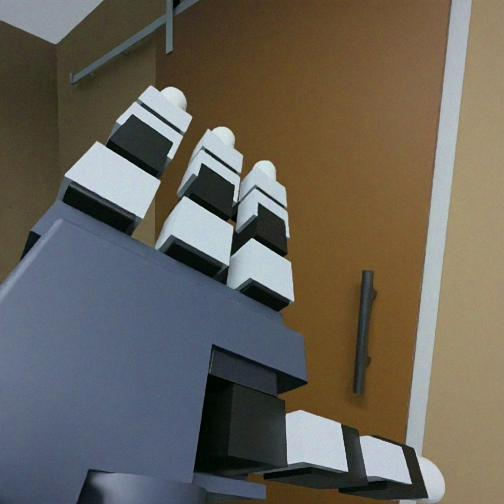

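Emit:
move(base={"translate_m": -0.24, "strafe_m": -0.15}, speeds={"translate_m": 0.3}, target=[0.42, -0.26, 1.02, 0.5, 0.5, 0.5, -0.5], joints={"hand_index_pip": -0.74, "hand_middle_pip": -0.74, "hand_ring_pip": -0.74, "hand_current_limit": 0.75}, min_time_s=2.5, cameras=["wrist_camera"])

Emit:
move(base={"strafe_m": -0.17}, speeds={"strafe_m": 0.2}, cameras=["wrist_camera"])

Scene clock: 66.57 s.
move: done
base_odometry: x=-0.255 y=+0.038 heading=-2.669
base_tilt: forward=+0.2 right=+0.5
base_status: done
joint_positions: joint_1_rad=-6.138 joint_2_rad=-0.206 joint_3_rad=+2.922 joint_4_rad=-2.051 joint_5_rad=+1.443 joint_6_rad=-1.611 joint_7_rad=+2.789 hand_index_mcp=+0.757 hand_index_abd=+0.000 hand_index_pip=-0.737 hand_index_dip=+0.696 hand_middle_mcp=+0.757 hand_middle_abd=+0.000 hand_middle_pip=-0.737 hand_middle_dip=+0.696 hand_ring_mcp=+0.758 hand_ring_abd=+0.000 hand_ring_pip=-0.737 hand_ring_dip=+0.696 hand_thumb_cmc=+0.719 hand_thumb_axl=+0.677 hand_thumb_mcp=+0.226 hand_thumb_ipl=+0.168 hand_current_limit=+0.750 hand_speed=-0.600
joint_status: all done
hand_state: goal,goal,goal,goal,goal,goal,goal,goal,goal,goal,goal,goal,goal,goal,goal,goal
index_mcp_current_ma: 7
index_abd_current_ma: 0
index_pip_current_ma: 6
index_dip_current_ma: 0
middle_mcp_current_ma: 7
middle_abd_current_ma: 0
middle_pip_current_ma: 5
middle_dip_current_ma: 0
ring_mcp_current_ma: 9
ring_abd_current_ma: 0
ring_pip_current_ma: 6
ring_dip_current_ma: 0
thumb_cmc_current_ma: 10
thumb_axl_current_ma: -1
thumb_mcp_current_ma: 0
thumb_ipl_current_ma: 0
hand_goal_index_mcp: 0.754
hand_goal_index_abd: 0.000
hand_goal_index_pip: -0.740
hand_goal_index_dip: 0.696
hand_goal_middle_mcp: 0.754
hand_goal_middle_abd: 0.000
hand_goal_middle_pip: -0.740
hand_goal_middle_dip: 0.696
hand_goal_ring_mcp: 0.754
hand_goal_ring_abd: 0.000
hand_goal_ring_pip: -0.740
hand_goal_ring_dip: 0.696
hand_goal_thumb_cmc: 0.714
hand_goal_thumb_axl: 0.678
hand_goal_thumb_mcp: 0.226
hand_goal_thumb_ipl: 0.168
motor_effort: joint_1_rad=+1(1) joint_2_rad=-8(16) joint_3_rad=+0(3) joint_4_rad=+13(18) joint_5_rad=+9(9) joint_6_rad=-3(9) joint_7_rad=+0(1)
hand_pose: x=+0.4149 y=-0.2721 z=+1.0146 quat_wxyz=(+0.499, +0.535, +0.497, -0.466) (m; base frame)
hand_target: x=+0.4200 y=-0.2600 z=+1.0200 quat_wxyz=(+0.500, +0.500, +0.500, -0.500) (m; base frame)
hand_status: done (0.014 m and 5.6 deg from the pose sent, 0.451 m and 145.3 deg at the start)
pictures: wrist_camera
Images, in order (width x height): wrist_camera 504x504.

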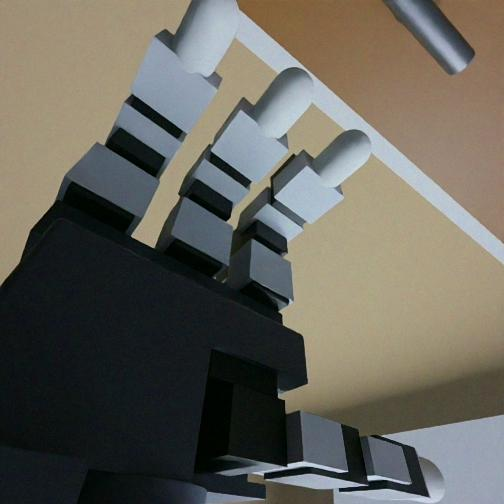

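Scene clock: 68.17 s.
move: done
base_odometry: x=-0.333 y=+0.190 heading=-2.670
base_tilt: forward=+0.2 right=+0.5
base_status: done
joint_positions: joint_1_rad=-6.141 joint_2_rad=-0.206 joint_3_rad=+2.917 joint_4_rad=-2.051 joint_5_rad=+1.445 joint_6_rad=-1.614 joint_7_rad=+2.790 hand_index_mcp=+0.757 hand_index_abd=+0.000 hand_index_pip=-0.737 hand_index_dip=+0.696 hand_middle_mcp=+0.757 hand_middle_abd=+0.000 hand_middle_pip=-0.737 hand_middle_dip=+0.696 hand_ring_mcp=+0.758 hand_ring_abd=+0.000 hand_ring_pip=-0.737 hand_ring_dip=+0.696 hand_thumb_cmc=+0.718 hand_thumb_axl=+0.677 hand_thumb_mcp=+0.226 hand_thumb_ipl=+0.168 hand_current_limit=+0.750 hand_speed=-0.600
joint_status: not commanded
hand_state: goal,goal,goal,goal,goal,goal,goal,goal,goal,goal,goal,goal,goal,goal,goal,goal
index_mcp_current_ma: 5
index_abd_current_ma: 0
index_pip_current_ma: 5
index_dip_current_ma: 0
middle_mcp_current_ma: 5
middle_abd_current_ma: 0
middle_pip_current_ma: 5
middle_dip_current_ma: 0
ring_mcp_current_ma: 8
ring_abd_current_ma: 0
ring_pip_current_ma: 5
ring_dip_current_ma: 0
thumb_cmc_current_ma: 9
thumb_axl_current_ma: -1
thumb_mcp_current_ma: 0
thumb_ipl_current_ma: 0
hand_goal_index_mcp: 0.754
hand_goal_index_abd: 0.000
hand_goal_index_pip: -0.740
hand_goal_index_dip: 0.696
hand_goal_middle_mcp: 0.754
hand_goal_middle_abd: 0.000
hand_goal_middle_pip: -0.740
hand_goal_middle_dip: 0.696
hand_goal_ring_mcp: 0.754
hand_goal_ring_abd: 0.000
hand_goal_ring_pip: -0.740
hand_goal_ring_dip: 0.696
hand_goal_thumb_cmc: 0.714
hand_goal_thumb_axl: 0.678
hand_goal_thumb_mcp: 0.226
hand_goal_thumb_ipl: 0.168
motor_effort: joint_1_rad=+1(2) joint_2_rad=-8(9) joint_3_rad=+0(2) joint_4_rad=+13(13) joint_5_rad=+9(9) joint_6_rad=-3(4) joint_7_rad=+0(0)
hand_pose: x=+0.4163 y=-0.2697 z=+1.0154 quat_wxyz=(+0.501, +0.533, +0.498, -0.466) (m; base frame)
hand_target: x=+0.4200 y=-0.2600 z=+1.0200 quat_wxyz=(+0.500, +0.500, +0.500, -0.500) (m; base frame)
hand_status: not commanded
pictures: wrist_camera
Images, in order (width x height): wrist_camera 504x504.

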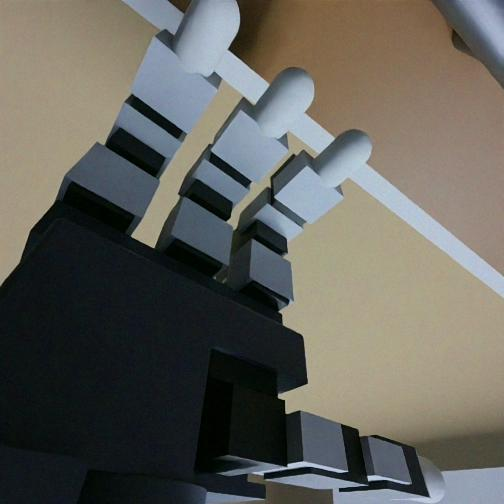

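Emit:
move(base={"strafe_m": -0.065}, speeds={"strafe_m": 0.08}, cameras=["wrist_camera"])

Scene clock: 74.70 s.
move: done
base_odometry: x=-0.362 y=+0.248 heading=-2.670
base_tilt: forward=+0.2 right=+0.5
base_status: done
joint_positions: joint_1_rad=-6.142 joint_2_rad=-0.206 joint_3_rad=+2.915 joint_4_rad=-2.051 joint_5_rad=+1.445 joint_6_rad=-1.614 joint_7_rad=+2.790 hand_index_mcp=+0.757 hand_index_abd=+0.000 hand_index_pip=-0.737 hand_index_dip=+0.696 hand_middle_mcp=+0.757 hand_middle_abd=+0.000 hand_middle_pip=-0.738 hand_middle_dip=+0.696 hand_ring_mcp=+0.757 hand_ring_abd=+0.000 hand_ring_pip=-0.737 hand_ring_dip=+0.696 hand_thumb_cmc=+0.718 hand_thumb_axl=+0.677 hand_thumb_mcp=+0.226 hand_thumb_ipl=+0.168 hand_current_limit=+0.750 hand_speed=-0.600
joint_status: not commanded
hand_state: goal,goal,goal,goal,goal,goal,goal,goal,goal,goal,goal,goal,goal,goal,goal,goal
index_mcp_current_ma: 5
index_abd_current_ma: 0
index_pip_current_ma: 5
index_dip_current_ma: 0
middle_mcp_current_ma: 5
middle_abd_current_ma: 0
middle_pip_current_ma: 4
middle_dip_current_ma: 0
ring_mcp_current_ma: 7
ring_abd_current_ma: 0
ring_pip_current_ma: 5
ring_dip_current_ma: 0
thumb_cmc_current_ma: 9
thumb_axl_current_ma: -1
thumb_mcp_current_ma: 0
thumb_ipl_current_ma: 0
hand_goal_index_mcp: 0.754
hand_goal_index_abd: 0.000
hand_goal_index_pip: -0.740
hand_goal_index_dip: 0.696
hand_goal_middle_mcp: 0.754
hand_goal_middle_abd: 0.000
hand_goal_middle_pip: -0.740
hand_goal_middle_dip: 0.696
hand_goal_ring_mcp: 0.754
hand_goal_ring_abd: 0.000
hand_goal_ring_pip: -0.740
hand_goal_ring_dip: 0.696
hand_goal_thumb_cmc: 0.714
hand_goal_thumb_axl: 0.678
hand_goal_thumb_mcp: 0.226
hand_goal_thumb_ipl: 0.168
motor_effort: joint_1_rad=+1(1) joint_2_rad=-8(9) joint_3_rad=+0(1) joint_4_rad=+13(13) joint_5_rad=+8(9) joint_6_rad=-3(4) joint_7_rad=+0(0)
hand_pose: x=+0.4168 y=-0.2689 z=+1.0156 quat_wxyz=(+0.501, +0.532, +0.498, -0.466) (m; base frame)
hand_target: x=+0.4200 y=-0.2600 z=+1.0200 quat_wxyz=(+0.500, +0.500, +0.500, -0.500) (m; base frame)
hand_status: not commanded
pictures: wrist_camera
Images, in order (width x height): wrist_camera 504x504.

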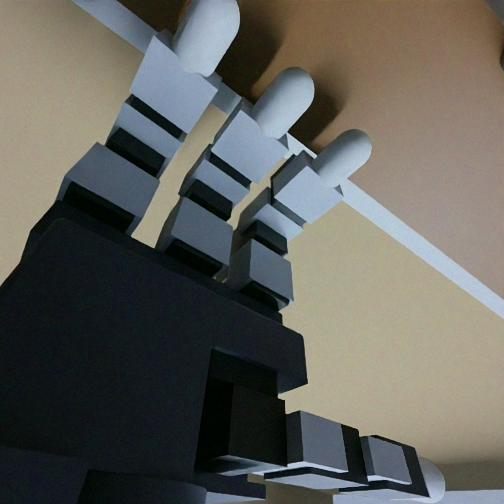

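Emit:
move(base={"strafe_m": -0.012, "translate_m": 0.11}, speeds={"translate_m": 0.1}, cameras=["wrist_camera"])

Scene clock: 78.67 s.
move: done
base_odometry: x=-0.466 y=+0.209 heading=-2.670
base_tilt: forward=+0.2 right=+0.4
base_status: done
joint_positions: joint_1_rad=-6.155 joint_2_rad=-0.206 joint_3_rad=+2.895 joint_4_rad=-2.054 joint_5_rad=+1.446 joint_6_rad=-1.662 joint_7_rad=+2.790 hand_index_mcp=+0.766 hand_index_abd=+0.032 hand_index_pip=-0.795 hand_index_dip=+0.696 hand_middle_mcp=+0.752 hand_middle_abd=+0.000 hand_middle_pip=-0.748 hand_middle_dip=+0.696 hand_ring_mcp=+0.757 hand_ring_abd=+0.000 hand_ring_pip=-0.737 hand_ring_dip=+0.696 hand_thumb_cmc=+0.718 hand_thumb_axl=+0.677 hand_thumb_mcp=+0.226 hand_thumb_ipl=+0.168 hand_current_limit=+0.750 hand_speed=-0.600
joint_status: not commanded
hand_state: goal,blocked,blocked,goal,goal,goal,goal,goal,goal,goal,goal,goal,goal,goal,goal,goal
index_mcp_current_ma: 32
index_abd_current_ma: 85
index_pip_current_ma: -188
index_dip_current_ma: 0
middle_mcp_current_ma: -3
middle_abd_current_ma: 0
middle_pip_current_ma: -19
middle_dip_current_ma: 0
ring_mcp_current_ma: 6
ring_abd_current_ma: 0
ring_pip_current_ma: 5
ring_dip_current_ma: 0
thumb_cmc_current_ma: 7
thumb_axl_current_ma: -1
thumb_mcp_current_ma: 0
thumb_ipl_current_ma: 0
hand_goal_index_mcp: 0.754
hand_goal_index_abd: 0.000
hand_goal_index_pip: -0.740
hand_goal_index_dip: 0.696
hand_goal_middle_mcp: 0.754
hand_goal_middle_abd: 0.000
hand_goal_middle_pip: -0.740
hand_goal_middle_dip: 0.696
hand_goal_ring_mcp: 0.754
hand_goal_ring_abd: 0.000
hand_goal_ring_pip: -0.740
hand_goal_ring_dip: 0.696
hand_goal_thumb_cmc: 0.714
hand_goal_thumb_axl: 0.678
hand_goal_thumb_mcp: 0.226
hand_goal_thumb_ipl: 0.168
motor_effort: joint_1_rad=+4(4) joint_2_rad=-4(8) joint_3_rad=+4(5) joint_4_rad=+13(14) joint_5_rad=+8(10) joint_6_rad=+3(5) joint_7_rad=+1(1)
hand_pose: x=+0.4118 y=-0.2611 z=+1.0196 quat_wxyz=(+0.502, +0.529, +0.492, -0.475) (m; base frame)
hand_target: x=+0.4200 y=-0.2600 z=+1.0200 quat_wxyz=(+0.500, +0.500, +0.500, -0.500) (m; base frame)
hand_status: not commanded
pictures: wrist_camera
Images, in order (width x height): wrist_camera 504x504.

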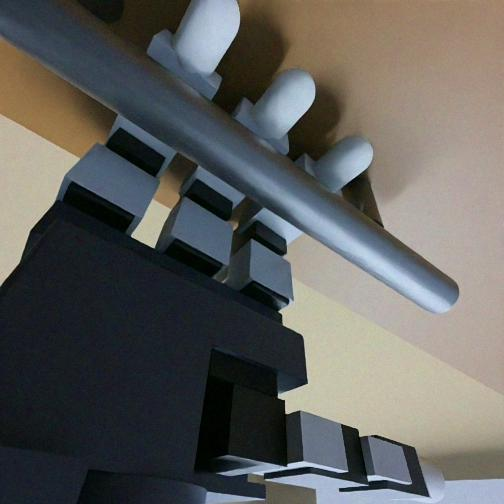

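Emit:
move(base={"strafe_m": 0.012, "translate_m": 0.02}, speeds={"translate_m": 0.06})

Emit:
move(target=[0.58, -0.235, 1.02, 0.5792, 0.4056, 0.5792, -0.4056], min_time_s=2.5, cameras=["all"])

Scene clock: 82.30 s.
move: done
base_odometry: x=-0.478 y=+0.189 heading=-2.670
base_tilt: forward=+0.2 right=+0.4
base_status: done
joint_positions: joint_1_rad=-6.155 joint_2_rad=-0.197 joint_3_rad=+2.899 joint_4_rad=-2.056 joint_5_rad=+1.449 joint_6_rad=-1.662 joint_7_rad=+2.794 hand_index_mcp=+0.756 hand_index_abd=+0.001 hand_index_pip=-0.743 hand_index_dip=+0.696 hand_middle_mcp=+0.753 hand_middle_abd=+0.000 hand_middle_pip=-0.742 hand_middle_dip=+0.696 hand_ring_mcp=+0.770 hand_ring_abd=+0.000 hand_ring_pip=-0.737 hand_ring_dip=+0.696 hand_thumb_cmc=+0.717 hand_thumb_axl=+0.677 hand_thumb_mcp=+0.226 hand_thumb_ipl=+0.168 hand_current_limit=+0.750 hand_speed=-0.600
joint_status: not commanded
hand_state: goal,goal,goal,goal,goal,goal,goal,goal,goal,goal,goal,goal,goal,goal,goal,goal
index_mcp_current_ma: 4
index_abd_current_ma: 2
index_pip_current_ma: -5
index_dip_current_ma: 0
middle_mcp_current_ma: -2
middle_abd_current_ma: 0
middle_pip_current_ma: -4
middle_dip_current_ma: 0
ring_mcp_current_ma: 47
ring_abd_current_ma: 0
ring_pip_current_ma: 5
ring_dip_current_ma: 0
thumb_cmc_current_ma: 6
thumb_axl_current_ma: -1
thumb_mcp_current_ma: 0
thumb_ipl_current_ma: 0
hand_goal_index_mcp: 0.754
hand_goal_index_abd: 0.000
hand_goal_index_pip: -0.740
hand_goal_index_dip: 0.696
hand_goal_middle_mcp: 0.754
hand_goal_middle_abd: 0.000
hand_goal_middle_pip: -0.740
hand_goal_middle_dip: 0.696
hand_goal_ring_mcp: 0.754
hand_goal_ring_abd: 0.000
hand_goal_ring_pip: -0.740
hand_goal_ring_dip: 0.696
hand_goal_thumb_cmc: 0.714
hand_goal_thumb_axl: 0.678
hand_goal_thumb_mcp: 0.226
hand_goal_thumb_ipl: 0.168
motor_effort: joint_1_rad=+0(4) joint_2_rad=-8(10) joint_3_rad=-1(4) joint_4_rad=+13(14) joint_5_rad=+8(9) joint_6_rad=-2(4) joint_7_rad=+0(1)
hand_pose: x=+0.4136 y=-0.2633 z=+1.0162 quat_wxyz=(+0.498, +0.526, +0.495, -0.481) (m; base frame)
hand_target: x=+0.4200 y=-0.2600 z=+1.0200 quat_wxyz=(+0.500, +0.500, +0.500, -0.500) (m; base frame)
hand_status: not commanded
pictures: none

Scene clock: 85.10 s.
move: off_target
base_odometry: x=-0.478 y=+0.189 heading=-2.669
base_tilt: forward=+0.2 right=+0.3
base_status: not commanded
joint_positions: joint_1_rad=-6.264 joint_2_rad=-0.187 joint_3_rad=+3.030 joint_4_rad=-2.055 joint_5_rad=+1.487 joint_6_rad=-1.651 joint_7_rad=+2.794 hand_index_mcp=+0.773 hand_index_abd=+0.018 hand_index_pip=-0.839 hand_index_dip=+0.696 hand_middle_mcp=+0.751 hand_middle_abd=+0.010 hand_middle_pip=-0.776 hand_middle_dip=+0.696 hand_ring_mcp=+0.808 hand_ring_abd=+0.010 hand_ring_pip=-0.795 hand_ring_dip=+0.696 hand_thumb_cmc=+0.717 hand_thumb_axl=+0.677 hand_thumb_mcp=+0.226 hand_thumb_ipl=+0.168 hand_current_limit=+0.750 hand_speed=-0.600
joint_status: not commanded
hand_state: goal,goal,blocked,goal,goal,goal,blocked,goal,blocked,goal,blocked,goal,goal,goal,goal,goal
index_mcp_current_ma: 58
index_abd_current_ma: 42
index_pip_current_ma: -384
index_dip_current_ma: 0
middle_mcp_current_ma: -7
middle_abd_current_ma: 20
middle_pip_current_ma: -113
middle_dip_current_ma: 0
ring_mcp_current_ma: 200
ring_abd_current_ma: 20
ring_pip_current_ma: -190
ring_dip_current_ma: 0
thumb_cmc_current_ma: 6
thumb_axl_current_ma: -1
thumb_mcp_current_ma: 0
thumb_ipl_current_ma: 0
hand_goal_index_mcp: 0.754
hand_goal_index_abd: 0.000
hand_goal_index_pip: -0.740
hand_goal_index_dip: 0.696
hand_goal_middle_mcp: 0.754
hand_goal_middle_abd: 0.000
hand_goal_middle_pip: -0.740
hand_goal_middle_dip: 0.696
hand_goal_ring_mcp: 0.754
hand_goal_ring_abd: 0.000
hand_goal_ring_pip: -0.740
hand_goal_ring_dip: 0.696
hand_goal_thumb_cmc: 0.714
hand_goal_thumb_axl: 0.678
hand_goal_thumb_mcp: 0.226
hand_goal_thumb_ipl: 0.168
motor_effort: joint_1_rad=+0(1) joint_2_rad=+16(16) joint_3_rad=+5(5) joint_4_rad=+26(26) joint_5_rad=+26(27) joint_6_rad=+43(45) joint_7_rad=-5(5)
hand_pose: x=+0.4196 y=-0.2753 z=+1.0179 quat_wxyz=(+0.500, +0.523, +0.495, -0.482) (m; base frame)
hand_target: x=+0.5800 y=-0.2350 z=+1.0200 quat_wxyz=(+0.579, +0.406, +0.579, -0.406) (m; base frame)
hand_status: off_target (0.165 m and 20.9 deg from the pose sent, 0.169 m and 21.2 deg at the start)
pictures: base_camera, wrist_camera
Images, in order (width x height): base_camera 644x364, wrist_camera 504x504.

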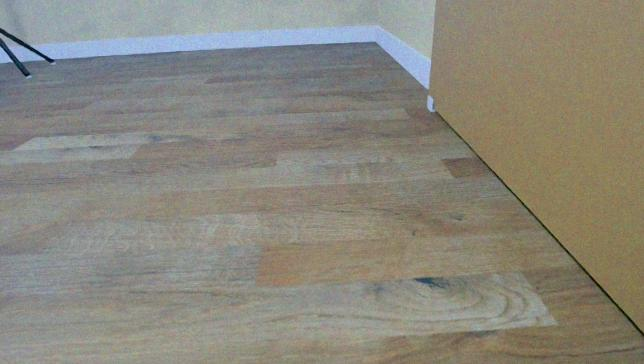

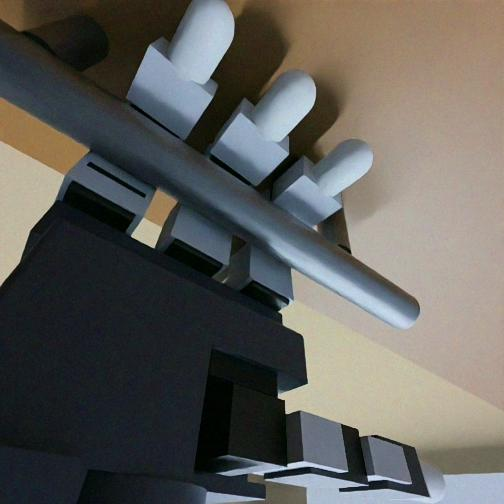

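Emit:
move(target=[0.64, -0.215, 1.02, 0.5914, 0.3876, 0.5914, -0.3876], min_time_s=2.0)

Emit:
move(base={"translate_m": 0.3, "rotate_rad": 0.04}, speeds={"translate_m": 0.12}, cameras=["all"])

Scene clock: 90.90 s.
move: off_target
base_odometry: x=-0.478 y=+0.189 heading=-2.669
base_tilt: forward=+0.1 right=+0.4
base_status: not commanded
joint_positions: joint_1_rad=-6.359 joint_2_rad=-0.100 joint_3_rad=+3.114 joint_4_rad=-1.971 joint_5_rad=+1.497 joint_6_rad=-1.629 joint_7_rad=+2.794 hand_index_mcp=+0.820 hand_index_abd=+0.036 hand_index_pip=-0.896 hand_index_dip=+0.696 hand_middle_mcp=+0.786 hand_middle_abd=+0.027 hand_middle_pip=-0.796 hand_middle_dip=+0.696 hand_ring_mcp=+0.849 hand_ring_abd=+0.025 hand_ring_pip=-0.809 hand_ring_dip=+0.696 hand_thumb_cmc=+0.717 hand_thumb_axl=+0.677 hand_thumb_mcp=+0.226 hand_thumb_ipl=+0.168 hand_current_limit=+0.750 hand_speed=-0.600
joint_status: not commanded
hand_state: blocked,blocked,blocked,goal,blocked,blocked,blocked,goal,blocked,blocked,blocked,goal,goal,goal,goal,goal
index_mcp_current_ma: 251
index_abd_current_ma: 97
index_pip_current_ma: -481
index_dip_current_ma: 0
middle_mcp_current_ma: 105
middle_abd_current_ma: 69
middle_pip_current_ma: -193
middle_dip_current_ma: 0
ring_mcp_current_ma: 394
ring_abd_current_ma: 61
ring_pip_current_ma: -246
ring_dip_current_ma: 0
thumb_cmc_current_ma: 6
thumb_axl_current_ma: -1
thumb_mcp_current_ma: 0
thumb_ipl_current_ma: 0
hand_goal_index_mcp: 0.754
hand_goal_index_abd: 0.000
hand_goal_index_pip: -0.740
hand_goal_index_dip: 0.696
hand_goal_middle_mcp: 0.754
hand_goal_middle_abd: 0.000
hand_goal_middle_pip: -0.740
hand_goal_middle_dip: 0.696
hand_goal_ring_mcp: 0.754
hand_goal_ring_abd: 0.000
hand_goal_ring_pip: -0.740
hand_goal_ring_dip: 0.696
hand_goal_thumb_cmc: 0.714
hand_goal_thumb_axl: 0.678
hand_goal_thumb_mcp: 0.226
hand_goal_thumb_ipl: 0.168
motor_effort: joint_1_rad=+0(2) joint_2_rad=+10(18) joint_3_rad=+3(5) joint_4_rad=+28(32) joint_5_rad=+27(36) joint_6_rad=+46(55) joint_7_rad=-2(7)
hand_pose: x=+0.4670 y=-0.2717 z=+1.0184 quat_wxyz=(+0.504, +0.517, +0.508, -0.470) (m; base frame)
hand_target: x=+0.6400 y=-0.2150 z=+1.0200 quat_wxyz=(+0.591, +0.388, +0.591, -0.388) (m; base frame)
hand_status: off_target (0.182 m and 22.4 deg from the pose sent, 0.228 m and 24.4 deg at the start)
pictures: none

Scene clock: 96.47 s.
move: time_out
base_odometry: x=-0.743 y=+0.054 heading=-2.626
base_tilt: forward=+0.2 right=+0.4
base_status: translate_m time_out (by the wheels' count: +0.298 of +0.300); rotate_rad time_out (by the wheels' count: +0.043 of +0.040)
joint_positions: joint_1_rad=-6.399 joint_2_rad=-0.083 joint_3_rad=+3.132 joint_4_rad=-1.956 joint_5_rad=+1.519 joint_6_rad=-1.572 joint_7_rad=+2.805 hand_index_mcp=+0.755 hand_index_abd=+0.029 hand_index_pip=-0.823 hand_index_dip=+0.696 hand_middle_mcp=+0.799 hand_middle_abd=+0.027 hand_middle_pip=-0.789 hand_middle_dip=+0.696 hand_ring_mcp=+0.858 hand_ring_abd=+0.015 hand_ring_pip=-0.788 hand_ring_dip=+0.696 hand_thumb_cmc=+0.717 hand_thumb_axl=+0.677 hand_thumb_mcp=+0.226 hand_thumb_ipl=+0.168 hand_current_limit=+0.750 hand_speed=-0.600
joint_status: not commanded
hand_state: goal,blocked,blocked,goal,blocked,blocked,blocked,goal,blocked,goal,blocked,goal,goal,goal,goal,goal
index_mcp_current_ma: 2
index_abd_current_ma: 75
index_pip_current_ma: -311
index_dip_current_ma: 0
middle_mcp_current_ma: 161
middle_abd_current_ma: 67
middle_pip_current_ma: -162
middle_dip_current_ma: 0
ring_mcp_current_ma: 440
ring_abd_current_ma: 33
ring_pip_current_ma: -161
ring_dip_current_ma: 0
thumb_cmc_current_ma: 6
thumb_axl_current_ma: -1
thumb_mcp_current_ma: 0
thumb_ipl_current_ma: 0
hand_goal_index_mcp: 0.754
hand_goal_index_abd: 0.000
hand_goal_index_pip: -0.740
hand_goal_index_dip: 0.696
hand_goal_middle_mcp: 0.754
hand_goal_middle_abd: 0.000
hand_goal_middle_pip: -0.740
hand_goal_middle_dip: 0.696
hand_goal_ring_mcp: 0.754
hand_goal_ring_abd: 0.000
hand_goal_ring_pip: -0.740
hand_goal_ring_dip: 0.696
hand_goal_thumb_cmc: 0.714
hand_goal_thumb_axl: 0.678
hand_goal_thumb_mcp: 0.226
hand_goal_thumb_ipl: 0.168
motor_effort: joint_1_rad=+3(9) joint_2_rad=+9(20) joint_3_rad=+5(11) joint_4_rad=+26(34) joint_5_rad=+26(39) joint_6_rad=+38(63) joint_7_rad=-4(6)
hand_pose: x=+0.4982 y=-0.2570 z=+1.0182 quat_wxyz=(+0.521, +0.492, +0.531, -0.452) (m; base frame)
hand_target: x=+0.6400 y=-0.2150 z=+1.0200 quat_wxyz=(+0.591, +0.388, +0.591, -0.388) (m; base frame)
hand_status: not commanded
pictures: base_camera, wrist_camera
Images, in order (width x height): base_camera 644x364, wrist_camera 504x504.

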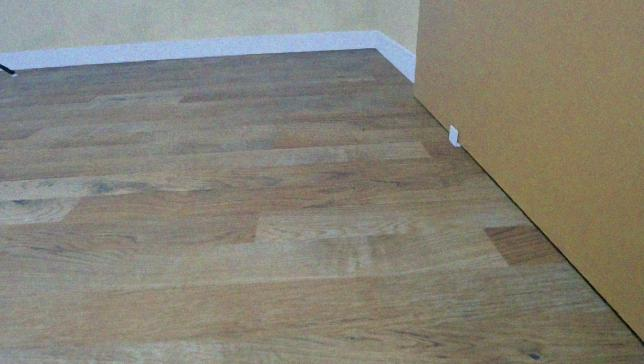

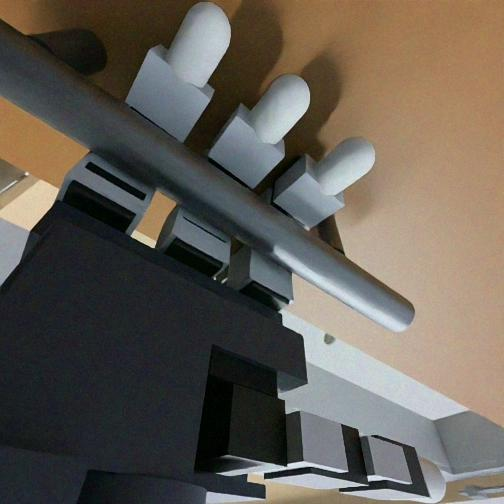

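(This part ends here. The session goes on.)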